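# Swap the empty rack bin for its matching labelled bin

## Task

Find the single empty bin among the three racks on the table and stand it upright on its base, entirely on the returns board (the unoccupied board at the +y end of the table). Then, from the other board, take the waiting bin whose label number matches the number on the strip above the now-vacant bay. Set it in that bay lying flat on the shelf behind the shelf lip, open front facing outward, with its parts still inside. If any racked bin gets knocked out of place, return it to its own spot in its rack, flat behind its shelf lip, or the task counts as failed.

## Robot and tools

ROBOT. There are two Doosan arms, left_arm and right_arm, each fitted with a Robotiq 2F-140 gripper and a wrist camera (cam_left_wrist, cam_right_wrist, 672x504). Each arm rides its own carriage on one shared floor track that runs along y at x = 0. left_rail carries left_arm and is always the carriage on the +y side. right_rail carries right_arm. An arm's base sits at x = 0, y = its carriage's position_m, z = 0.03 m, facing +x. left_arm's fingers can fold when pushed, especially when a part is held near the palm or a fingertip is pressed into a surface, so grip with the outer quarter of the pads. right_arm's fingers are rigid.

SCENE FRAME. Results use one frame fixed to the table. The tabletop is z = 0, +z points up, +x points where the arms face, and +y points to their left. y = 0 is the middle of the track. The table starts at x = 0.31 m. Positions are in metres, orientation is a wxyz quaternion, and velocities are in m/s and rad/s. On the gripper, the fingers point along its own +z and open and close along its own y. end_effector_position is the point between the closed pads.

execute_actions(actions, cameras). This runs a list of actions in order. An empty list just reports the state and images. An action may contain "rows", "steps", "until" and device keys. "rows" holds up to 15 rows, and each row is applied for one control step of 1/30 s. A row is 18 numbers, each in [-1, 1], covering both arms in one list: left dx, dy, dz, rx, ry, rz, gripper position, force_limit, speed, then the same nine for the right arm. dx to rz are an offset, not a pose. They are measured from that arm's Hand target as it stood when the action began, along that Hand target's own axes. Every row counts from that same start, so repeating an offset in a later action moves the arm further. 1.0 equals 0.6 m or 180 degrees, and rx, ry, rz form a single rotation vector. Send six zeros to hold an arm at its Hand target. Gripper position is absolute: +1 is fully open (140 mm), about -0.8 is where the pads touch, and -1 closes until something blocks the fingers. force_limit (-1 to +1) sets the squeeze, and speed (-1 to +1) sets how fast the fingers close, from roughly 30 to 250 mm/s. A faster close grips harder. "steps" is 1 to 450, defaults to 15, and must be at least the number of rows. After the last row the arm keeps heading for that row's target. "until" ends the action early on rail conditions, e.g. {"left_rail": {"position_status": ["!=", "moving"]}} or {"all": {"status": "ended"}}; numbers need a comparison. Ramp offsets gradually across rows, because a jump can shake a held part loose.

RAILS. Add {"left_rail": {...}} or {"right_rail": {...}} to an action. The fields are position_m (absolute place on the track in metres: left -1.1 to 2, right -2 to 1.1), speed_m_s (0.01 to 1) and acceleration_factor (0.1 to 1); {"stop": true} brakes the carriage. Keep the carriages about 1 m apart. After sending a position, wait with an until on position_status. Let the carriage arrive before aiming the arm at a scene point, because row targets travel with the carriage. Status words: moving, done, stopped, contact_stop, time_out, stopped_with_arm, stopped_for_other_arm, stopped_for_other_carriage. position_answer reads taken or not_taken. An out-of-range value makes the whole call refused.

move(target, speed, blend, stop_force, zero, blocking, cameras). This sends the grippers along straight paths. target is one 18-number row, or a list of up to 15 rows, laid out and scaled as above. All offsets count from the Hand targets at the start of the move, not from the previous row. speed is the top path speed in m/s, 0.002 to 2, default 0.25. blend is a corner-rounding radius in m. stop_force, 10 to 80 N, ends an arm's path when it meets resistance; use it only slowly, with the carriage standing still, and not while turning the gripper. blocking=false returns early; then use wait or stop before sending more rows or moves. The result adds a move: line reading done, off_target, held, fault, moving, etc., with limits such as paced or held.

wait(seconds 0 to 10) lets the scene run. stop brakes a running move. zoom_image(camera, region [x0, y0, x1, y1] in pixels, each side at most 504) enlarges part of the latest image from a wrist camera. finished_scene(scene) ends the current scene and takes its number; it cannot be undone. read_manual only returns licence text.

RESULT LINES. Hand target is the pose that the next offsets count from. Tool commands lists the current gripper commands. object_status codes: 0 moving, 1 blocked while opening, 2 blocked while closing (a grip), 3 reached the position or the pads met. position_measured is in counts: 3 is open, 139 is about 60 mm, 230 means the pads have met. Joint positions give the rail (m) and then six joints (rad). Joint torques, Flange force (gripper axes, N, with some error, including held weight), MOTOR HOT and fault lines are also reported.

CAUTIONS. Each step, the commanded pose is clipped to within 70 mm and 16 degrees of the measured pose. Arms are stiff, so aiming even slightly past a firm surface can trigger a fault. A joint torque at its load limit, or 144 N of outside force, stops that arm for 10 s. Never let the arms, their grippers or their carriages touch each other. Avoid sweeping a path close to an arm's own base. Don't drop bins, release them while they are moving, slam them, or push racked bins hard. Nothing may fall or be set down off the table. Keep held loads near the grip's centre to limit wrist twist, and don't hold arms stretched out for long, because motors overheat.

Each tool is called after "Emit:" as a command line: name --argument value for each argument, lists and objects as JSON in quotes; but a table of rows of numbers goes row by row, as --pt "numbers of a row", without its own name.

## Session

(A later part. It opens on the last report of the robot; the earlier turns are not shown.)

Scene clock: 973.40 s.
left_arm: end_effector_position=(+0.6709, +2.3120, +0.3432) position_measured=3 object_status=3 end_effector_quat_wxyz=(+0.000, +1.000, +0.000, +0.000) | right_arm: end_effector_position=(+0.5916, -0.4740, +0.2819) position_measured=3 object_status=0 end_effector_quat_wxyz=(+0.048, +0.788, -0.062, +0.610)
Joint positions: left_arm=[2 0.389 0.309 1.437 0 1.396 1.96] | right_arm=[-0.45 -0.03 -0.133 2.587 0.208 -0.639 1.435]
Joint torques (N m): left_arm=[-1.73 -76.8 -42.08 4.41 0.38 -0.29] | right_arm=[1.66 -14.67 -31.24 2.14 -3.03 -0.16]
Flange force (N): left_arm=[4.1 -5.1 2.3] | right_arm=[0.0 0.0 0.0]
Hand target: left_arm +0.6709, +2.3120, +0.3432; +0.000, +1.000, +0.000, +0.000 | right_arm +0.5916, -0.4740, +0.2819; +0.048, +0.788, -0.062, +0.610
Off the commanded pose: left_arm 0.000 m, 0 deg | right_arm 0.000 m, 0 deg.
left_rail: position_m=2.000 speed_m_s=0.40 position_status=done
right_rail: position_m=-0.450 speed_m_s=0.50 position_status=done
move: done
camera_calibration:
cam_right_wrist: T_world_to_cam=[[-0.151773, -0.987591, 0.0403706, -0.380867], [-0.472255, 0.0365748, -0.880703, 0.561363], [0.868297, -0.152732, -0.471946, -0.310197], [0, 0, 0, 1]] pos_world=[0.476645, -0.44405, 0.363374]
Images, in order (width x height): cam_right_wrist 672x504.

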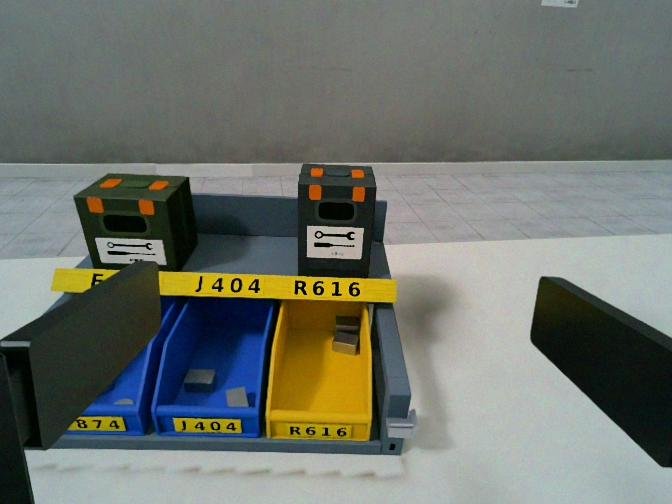

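Emit:
move --target '[0,0,0,0,0,0,1,-0.5,0,0,0,0,0,-0.42,0,-0.5,-1,0]' --cameras '[]' --speed 0.5

Emit:
move --target '[0,0,0,0,0,0,1,-0.5,0,0,0,0,0,0,-0.5,-0.5,-1,0]' --cameras '["cam_right_wrist"]' --speed 0.5

Scene clock: 1010.50 s.
left_arm: end_effector_position=(+0.6709, +2.3120, +0.3432) position_measured=3 object_status=3 end_effector_quat_wxyz=(+0.000, +1.000, +0.000, +0.000) | right_arm: end_effector_position=(+0.5916, -0.4740, +0.2820) position_measured=192 object_status=3 end_effector_quat_wxyz=(+0.000, +0.997, -0.078, -0.001)
Joint positions: left_arm=[2 0.389 0.309 1.437 0 1.396 1.96] | right_arm=[-0.45 -0.099 0.103 1.804 0 1.236 1.629]
Joint torques (N m): left_arm=[-2.32 -76.81 -42.15 4.39 0.35 -0.2] | right_arm=[2.09 -48.82 -41.8 3.97 -0.54 -0.21]
Flange force (N): left_arm=[3.4 -5.6 2.2] | right_arm=[-5.5 3.3 0.9]
Hand target: left_arm +0.6709, +2.3120, +0.3432; +0.000, +1.000, +0.000, +0.000 | right_arm +0.5916, -0.4740, +0.2819; +0.000, +0.997, -0.078, -0.001
Off the commanded pose: left_arm 0.000 m, 0 deg | right_arm 0.000 m, 0 deg.
left_rail: position_m=2.000 speed_m_s=0.40 position_status=done
right_rail: position_m=-0.450 speed_m_s=0.50 position_status=done
move: done
No camera images: "cameras" was empty.

Scene clock: 1012.70 s.
left_arm: end_effector_position=(+0.6709, +2.3120, +0.3432) position_measured=3 object_status=3 end_effector_quat_wxyz=(+0.000, +1.000, +0.000, +0.000) | right_arm: end_effector_position=(+0.5916, -0.4740, +0.2820) position_measured=192 object_status=3 end_effector_quat_wxyz=(+0.000, +0.760, +0.649, -0.001)
Joint positions: left_arm=[2 0.389 0.309 1.437 0 1.396 1.96] | right_arm=[-0.45 -0.099 0.103 1.804 0 1.236 0.059]
Joint torques (N m): left_arm=[-2.23 -76.66 -41.99 4.34 0.33 -0.29] | right_arm=[2.06 -48.33 -41.68 3.99 -0.4 0.03]
Flange force (N): left_arm=[3.6 -5.7 1.9] | right_arm=[-3.3 -6.1 0.3]
Hand target: left_arm +0.6709, +2.3120, +0.3432; +0.000, +1.000, +0.000, +0.000 | right_arm +0.5916, -0.4740, +0.2819; -0.001, +0.760, +0.649, -0.001
Off the commanded pose: left_arm 0.000 m, 0 deg | right_arm 0.000 m, 0 deg.
left_rail: position_m=2.000 speed_m_s=0.40 position_status=done
right_rail: position_m=-0.450 speed_m_s=0.50 position_status=done
move: done
camera_calibration:
cam_right_wrist: T_world_to_cam=[[0.993139, -0.116866, 0.00413771, -0.635262], [-0.114511, -0.964738, 0.236997, -0.440011], [-0.023705, -0.235845, -0.971502, 0.318964], [0, 0, 0, 1]] pos_world=[0.588078, -0.423509, 0.416784]
Images, in order (width x height): cam_right_wrist 672x504.

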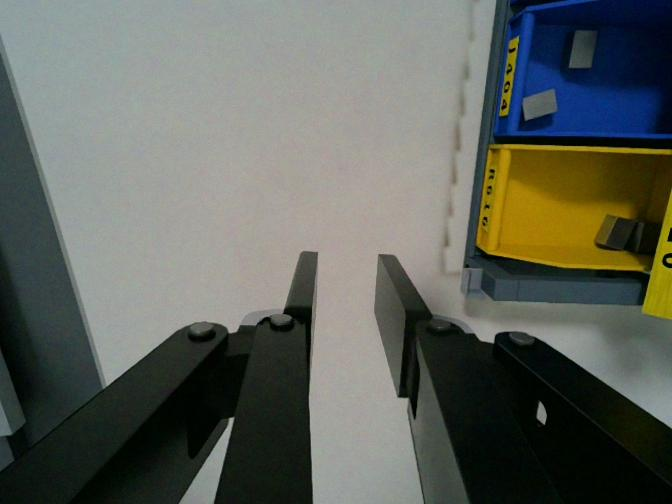

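Emit:
zoom_image --camera "cam_right_wrist" --region '[460, 80, 610, 310]'

Scaled by 2.191 from the camera's 672x504 image, which has a finer 960x720 frame.

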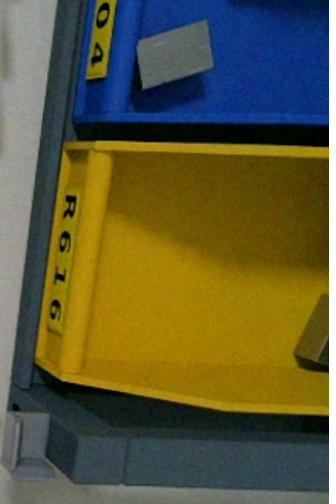

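Emit:
move --pt "0 0 0 0 0 0 1 -0.5 0 0.02 0.26 0.05 0 0 0 -0.5 -1 0" --pt "0 0 0 0 0 0 1 -0.5 0 0.02 0.26 0.3695 0 0 0 -0.5 -1 0" --cameras '[]' --speed '[0.25,0.08]'

Emit:
execute_actions --actions '[{"rows":[[0,0,0,0,0,0,1,-0.5,0,0,0,0,0,0,0,-1,-1,-1]],"steps":60},{"rows":[[0,0,0,0,0,0,1,-0.5,0,0,0,0,0,0,0,-0.96,0.8,-1]],"steps":40}]' --cameras '[]'

Emit:
move --pt "0 0 0 0 0 0 1 -0.5 0 0 0 -0.013 0 0 -0.008 -0.96 0.8 -1" --pt "0 0 0 0 0 0 1 -0.5 0 -0.002 0.007 -0.013 0 0 -0.008 -0.96 0.8 -1" --pt "0 0 0 0 0 0 1 -0.5 0 -0.002 0.007 0.0 0 0 -0.008 -0.96 0.8 -1" --cameras '["cam_right_wrist"]' --speed 0.02 --stop_force 18

Scene clock: 1035.23 s.
left_arm: end_effector_position=(+0.6709, +2.3120, +0.3432) position_measured=3 object_status=3 end_effector_quat_wxyz=(+0.000, +1.000, +0.000, +0.000) | right_arm: end_effector_position=(+0.7473, -0.4865, +0.0600) position_measured=192 object_status=3 end_effector_quat_wxyz=(+0.000, +0.760, +0.649, -0.001)
Joint positions: left_arm=[2 0.389 0.309 1.437 0 1.396 1.96] | right_arm=[-0.45 -0.095 0.503 1.706 0 0.934 0.062]
Joint torques (N m): left_arm=[-2.38 -76.31 -41.96 4.37 0.3 -0.3] | right_arm=[1.4 -80.99 -35.69 3.49 -0.42 -0.21]
Flange force (N): left_arm=[2.7 -5.6 1.5] | right_arm=[-2.0 -6.9 -2.5]
Hand target: left_arm +0.6709, +2.3120, +0.3432; +0.000, +1.000, +0.000, +0.000 | right_arm +0.7472, -0.4865, +0.0600; -0.001, +0.760, +0.649, -0.001
Off the commanded pose: left_arm 0.000 m, 0 deg | right_arm 0.000 m, 0 deg.
left_rail: position_m=2.000 speed_m_s=0.40 position_status=done
right_rail: position_m=-0.450 speed_m_s=0.50 position_status=done
move: done
No camera images: "cameras" was empty.

Scene clock: 1038.77 s.
left_arm: end_effector_position=(+0.6709, +2.3120, +0.3432) position_measured=3 object_status=3 end_effector_quat_wxyz=(+0.000, +1.000, +0.000, +0.000) | right_arm: end_effector_position=(+0.7472, -0.4865, +0.0600) position_measured=219 object_status=2 end_effector_quat_wxyz=(+0.000, +0.760, +0.649, -0.001)
Joint positions: left_arm=[2 0.389 0.309 1.437 0 1.396 1.96] | right_arm=[-0.45 -0.095 0.503 1.706 0 0.934 0.062]
Joint torques (N m): left_arm=[-2.2 -76.78 -42.15 4.39 0.28 -0.32] | right_arm=[2.34 -65.99 -29.7 3.21 -2.68 -0.5]
Flange force (N): left_arm=[3.3 -5.6 1.9] | right_arm=[-3.3 -11.5 -24.0]
Flange force at the end of the 1st action (N): left_arm=[3.9 -6.1 2.6] | right_arm=[-2.6 -6.0 -8.2]
Hand target: left_arm +0.6709, +2.3120, +0.3432; +0.000, +1.000, +0.000, +0.000 | right_arm +0.7472, -0.4865, +0.0600; -0.001, +0.760, +0.649, -0.001
Off the commanded pose: left_arm 0.000 m, 0 deg | right_arm 0.000 m, 0 deg.
left_rail: position_m=2.000 speed_m_s=0.40 position_status=done
right_rail: position_m=-0.450 speed_m_s=0.50 position_status=done
No camera images: "cameras" was empty.

Scene clock: 1039.40 s.
left_arm: end_effector_position=(+0.6709, +2.3120, +0.3432) position_measured=3 object_status=3 end_effector_quat_wxyz=(+0.000, +1.000, +0.000, +0.000) | right_arm: end_effector_position=(+0.7473, -0.4865, +0.0603) position_measured=219 object_status=2 end_effector_quat_wxyz=(-0.001, +0.760, +0.650, -0.001)
Joint positions: left_arm=[2 0.389 0.309 1.437 0 1.396 1.96] | right_arm=[-0.45 -0.095 0.503 1.706 0 0.934 0.06]
Joint torques (N m): left_arm=[-1.92 -77.2 -41.8 4.35 0.37 -0.31] | right_arm=[2.4 -81.85 -36.57 3.57 -0.6 -0.29]
Flange force (N): left_arm=[4.6 -5.8 1.5] | right_arm=[-3.3 -7.1 -1.1]
Hand target: left_arm +0.6709, +2.3120, +0.3432; +0.000, +1.000, +0.000, +0.000 | right_arm +0.7473, -0.4865, +0.0603; -0.001, +0.760, +0.650, -0.001 (not the last commanded pose)
Off the commanded pose: left_arm 0.000 m, 0 deg | right_arm 0.004 m, 1 deg.
left_rail: position_m=2.000 speed_m_s=0.40 position_status=done
right_rail: position_m=-0.450 speed_m_s=0.50 position_status=done
move: contact (right_arm); path passed 0 of 3 targets
camera_calibration:
cam_right_wrist: T_world_to_cam=[[0.993376, -0.114835, 0.00403128, -0.789632], [-0.112514, -0.964977, 0.236981, -0.383421], [-0.0233236, -0.235865, -0.971506, 0.104104], [0, 0, 0, 1]] pos_world=[0.74369, -0.436115, 0.195184]
Images, in order (width x height): cam_right_wrist 672x504.

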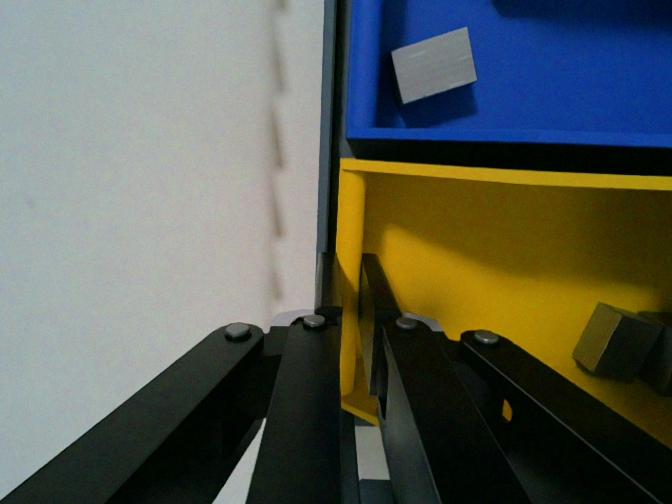

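Emit:
move --pt "0 0 0 0 0 0 1 -0.5 0 0 0 -0.014 0 0 -0.006 -0.96 0.8 -1" --pt "0 0 0 0 0 0 1 -0.5 0 -0.002 0.007 -0.014 0 0 -0.006 -0.96 0.8 -1" --cameras '["cam_right_wrist"]' --speed 0.03

Emit:
move --target '[0,0,0,0,0,0,1,-0.5,0,0,0.0,0.0145,0,0,0,-0.96,0.8,-1]' --cameras '["cam_right_wrist"]' --speed 0.02 --stop_force 14

Scene clock: 1047.53 s.
left_arm: end_effector_position=(+0.6709, +2.3120, +0.3432) position_measured=3 object_status=3 end_effector_quat_wxyz=(+0.000, +1.000, +0.000, +0.000) | right_arm: end_effector_position=(+0.7512, -0.4883, +0.0687) position_measured=219 object_status=2 end_effector_quat_wxyz=(-0.001, +0.754, +0.657, -0.001)
Joint positions: left_arm=[2 0.389 0.309 1.437 0 1.396 1.96] | right_arm=[-0.45 -0.097 0.5 1.692 0 0.951 0.04]
Joint torques (N m): left_arm=[-2.37 -76.56 -41.98 4.42 0.29 -0.29] | right_arm=[2.37 -82.47 -36.47 3.43 -0.79 -0.22]
Flange force (N): left_arm=[3.5 -5.8 2.0] | right_arm=[-2.6 -6.1 -1.0]
Hand target: left_arm +0.6709, +2.3120, +0.3432; +0.000, +1.000, +0.000, +0.000 | right_arm +0.7512, -0.4883, +0.0687; -0.001, +0.754, +0.657, -0.001
Off the commanded pose: left_arm 0.000 m, 0 deg | right_arm 0.000 m, 0 deg.
left_rail: position_m=2.000 speed_m_s=0.40 position_status=done
right_rail: position_m=-0.450 speed_m_s=0.50 position_status=done
move: done
camera_calibration:
cam_right_wrist: T_world_to_cam=[[0.995359, -0.0961441, 0.00412847, -0.786177], [-0.0943805, -0.966926, 0.236953, -0.401248], [-0.0187897, -0.236243, -0.971512, 0.108347], [0, 0, 0, 1]] pos_world=[0.746694, -0.437967, 0.203584]
Images, in order (width x height): cam_right_wrist 672x504.

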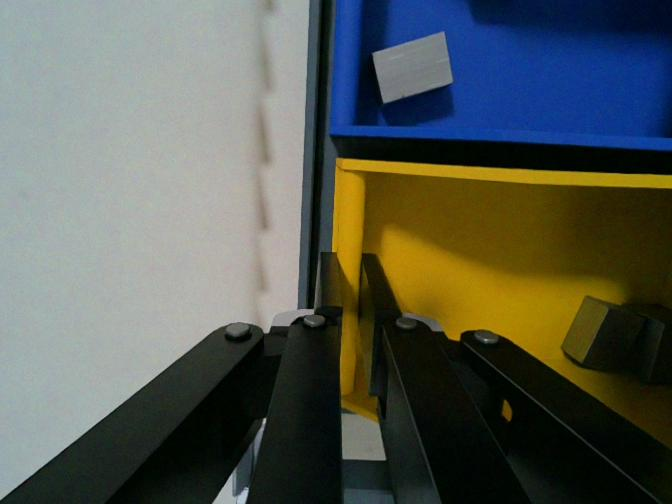

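Scene clock: 1048.67 s.
left_arm: end_effector_position=(+0.6709, +2.3120, +0.3432) position_measured=3 object_status=3 end_effector_quat_wxyz=(+0.000, +1.000, +0.000, +0.000) | right_arm: end_effector_position=(+0.7512, -0.4883, +0.0603) position_measured=219 object_status=2 end_effector_quat_wxyz=(-0.001, +0.754, +0.657, -0.001)
Joint positions: left_arm=[2 0.389 0.309 1.437 0 1.396 1.96] | right_arm=[-0.45 -0.097 0.508 1.697 0 0.938 0.04]
Joint torques (N m): left_arm=[-2.16 -76.68 -42.16 4.4 0.29 -0.34] | right_arm=[2.38 -70.55 -32.67 3.31 -2.6 -0.21]
Flange force (N): left_arm=[2.8 -5.3 1.8] | right_arm=[-3.2 -13.0 -18.1]
Hand target: left_arm +0.6709, +2.3120, +0.3432; +0.000, +1.000, +0.000, +0.000 | right_arm +0.7512, -0.4883, +0.0603; -0.001, +0.754, +0.657, -0.001
Off the commanded pose: left_arm 0.000 m, 0 deg | right_arm 0.000 m, 0 deg.
left_rail: position_m=2.000 speed_m_s=0.40 position_status=done
right_rail: position_m=-0.450 speed_m_s=0.50 position_status=done
move: contact (right_arm)
camera_calibration:
cam_right_wrist: T_world_to_cam=[[0.995366, -0.0960724, 0.0040076, -0.786093], [-0.0942821, -0.966933, 0.236964, -0.399313], [-0.0188906, -0.236244, -0.97151, 0.100165], [0, 0, 0, 1]] pos_world=[0.746694, -0.437967, 0.195084]
Images, in order (width x height): cam_right_wrist 672x504.

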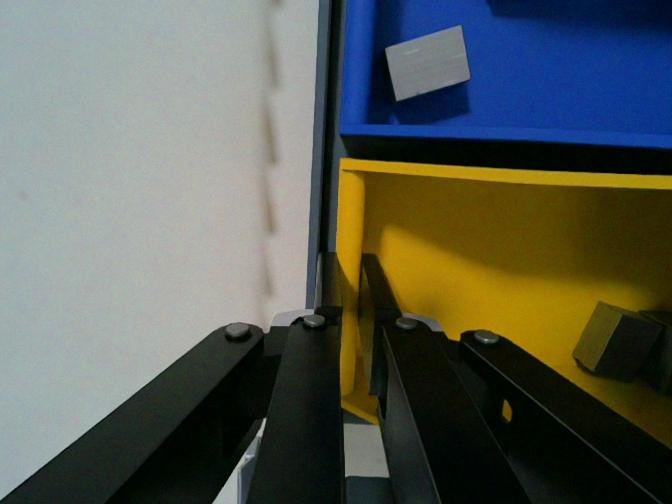

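Emit:
move --target '[0,0,0,0,0,0,1,-0.5,0,0,0,-0.0015,0,0,0,-0.96,0.8,-1]' --cameras '[]' --speed 0.02

Emit:
execute_actions --actions '[{"rows":[[0,0,0,0,0,0,1,-0.5,0,0,0,0,0,0,0,-0.5,-1,-1]],"steps":60}]' --cameras '[]'

Emit:
move --pt "0 0 0 0 0 0 1 -0.5 0 0 0 -0.1 0 0 0 -0.5 -1 -1" --pt "0 0 0 0 0 0 1 -0.5 0 -0.02 0.0 -0.35 0 0 0 -0.5 -1 -1" --pt "0 0 0 0 0 0 1 -0.5 0 -0.02 -0.26 -0.37 0 0 0 -0.5 -1 -1" --speed '[0.08,0.25,0.25]' --blend 0.02 --cameras '["cam_right_wrist"]'

Emit:
zoom_image --camera "cam_right_wrist" --region '[460, 80, 640, 310]'

Scene clock: 1063.77 s.
left_arm: end_effector_position=(+0.6709, +2.3120, +0.3432) position_measured=3 object_status=3 end_effector_quat_wxyz=(+0.000, +1.000, +0.000, +0.000) | right_arm: end_effector_position=(+0.7512, -0.4883, +0.0611) position_measured=219 object_status=2 end_effector_quat_wxyz=(-0.001, +0.754, +0.657, -0.001)
Joint positions: left_arm=[2 0.389 0.309 1.437 0 1.396 1.96] | right_arm=[-0.45 -0.097 0.507 1.696 0 0.939 0.04]
Joint torques (N m): left_arm=[-2.39 -76.81 -42.06 4.47 0.31 -0.27] | right_arm=[1.47 -81.43 -36.1 3.36 -0.61 -0.14]
Flange force (N): left_arm=[3.3 -5.8 1.5] | right_arm=[-1.8 -7.5 -2.4]
Hand target: left_arm +0.6709, +2.3120, +0.3432; +0.000, +1.000, +0.000, +0.000 | right_arm +0.7512, -0.4883, +0.0612; -0.001, +0.754, +0.657, -0.001
Off the commanded pose: left_arm 0.000 m, 0 deg | right_arm 0.000 m, 0 deg.
left_rail: position_m=2.000 speed_m_s=0.40 position_status=done
right_rail: position_m=-0.450 speed_m_s=0.50 position_status=done
move: done
No camera images: "cameras" was empty.

Scene clock: 1065.97 s.
left_arm: end_effector_position=(+0.6709, +2.3120, +0.3432) position_measured=3 object_status=3 end_effector_quat_wxyz=(+0.000, +1.000, +0.000, +0.000) | right_arm: end_effector_position=(+0.7512, -0.4883, +0.0612) position_measured=192 object_status=3 end_effector_quat_wxyz=(-0.001, +0.754, +0.657, -0.001)
Joint positions: left_arm=[2 0.389 0.309 1.437 0 1.396 1.96] | right_arm=[-0.45 -0.097 0.507 1.696 0 0.939 0.04]
Joint torques (N m): left_arm=[-2.29 -76.62 -42.18 4.38 0.32 -0.3] | right_arm=[1.52 -81.11 -35.53 3.39 -0.39 -0.12]
Flange force (N): left_arm=[3.3 -5.6 2.3] | right_arm=[-2.0 -7.1 -2.7]
Hand target: left_arm +0.6709, +2.3120, +0.3432; +0.000, +1.000, +0.000, +0.000 | right_arm +0.7512, -0.4883, +0.0612; -0.001, +0.754, +0.657, -0.001
Off the commanded pose: left_arm 0.000 m, 0 deg | right_arm 0.000 m, 0 deg.
left_rail: position_m=2.000 speed_m_s=0.40 position_status=done
right_rail: position_m=-0.450 speed_m_s=0.50 position_status=done
No camera images: "cameras" was empty.

Scene clock: 1068.40 s.
left_arm: end_effector_position=(+0.6709, +2.3120, +0.3432) position_measured=3 object_status=3 end_effector_quat_wxyz=(+0.000, +1.000, +0.000, +0.000) | right_arm: end_effector_position=(+0.5955, -0.4791, +0.2834) position_measured=192 object_status=3 end_effector_quat_wxyz=(-0.001, +0.754, +0.657, -0.001)
Joint positions: left_arm=[2 0.389 0.309 1.437 0 1.396 1.96] | right_arm=[-0.45 -0.107 0.109 1.795 0 1.239 0.03]
Joint torques (N m): left_arm=[-1.98 -76.27 -42.03 4.36 0.34 -0.27] | right_arm=[2.06 -46.63 -41.08 4.04 -0.36 -0.11]
Flange force (N): left_arm=[3.0 -5.0 2.0] | right_arm=[-3.5 -8.3 -1.3]
Hand target: left_arm +0.6709, +2.3120, +0.3432; +0.000, +1.000, +0.000, +0.000 | right_arm +0.5954, -0.4790, +0.2834; -0.001, +0.754, +0.657, -0.001
Off the commanded pose: left_arm 0.000 m, 0 deg | right_arm 0.000 m, 0 deg.
left_rail: position_m=2.000 speed_m_s=0.40 position_status=done
right_rail: position_m=-0.450 speed_m_s=0.50 position_status=done
move: done
camera_calibration:
cam_right_wrist: T_world_to_cam=[[0.995357, -0.0961684, 0.00403197, -0.63116], [-0.0943812, -0.966923, 0.236963, -0.457827], [-0.0188897, -0.236243, -0.97151, 0.316261], [0, 0, 0, 1]] pos_world=[0.590994, -0.428667, 0.418284]
Images, in order (width x height): cam_right_wrist 672x504.

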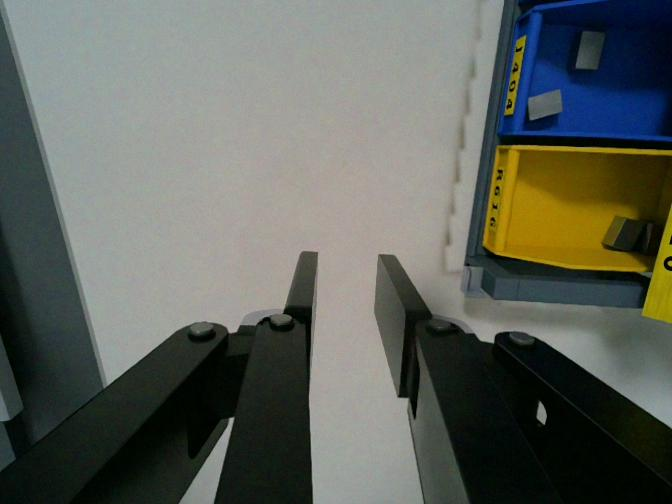

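Scaled by 2.191 from the camera's 672x504 image, which has a finer 960x720 frame.

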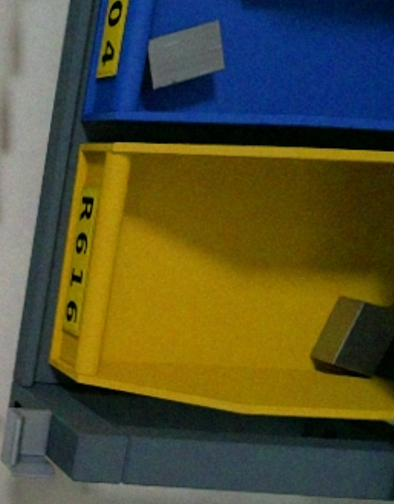

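Emit:
finished_scene --scene 1

The scene is finished: the task was done.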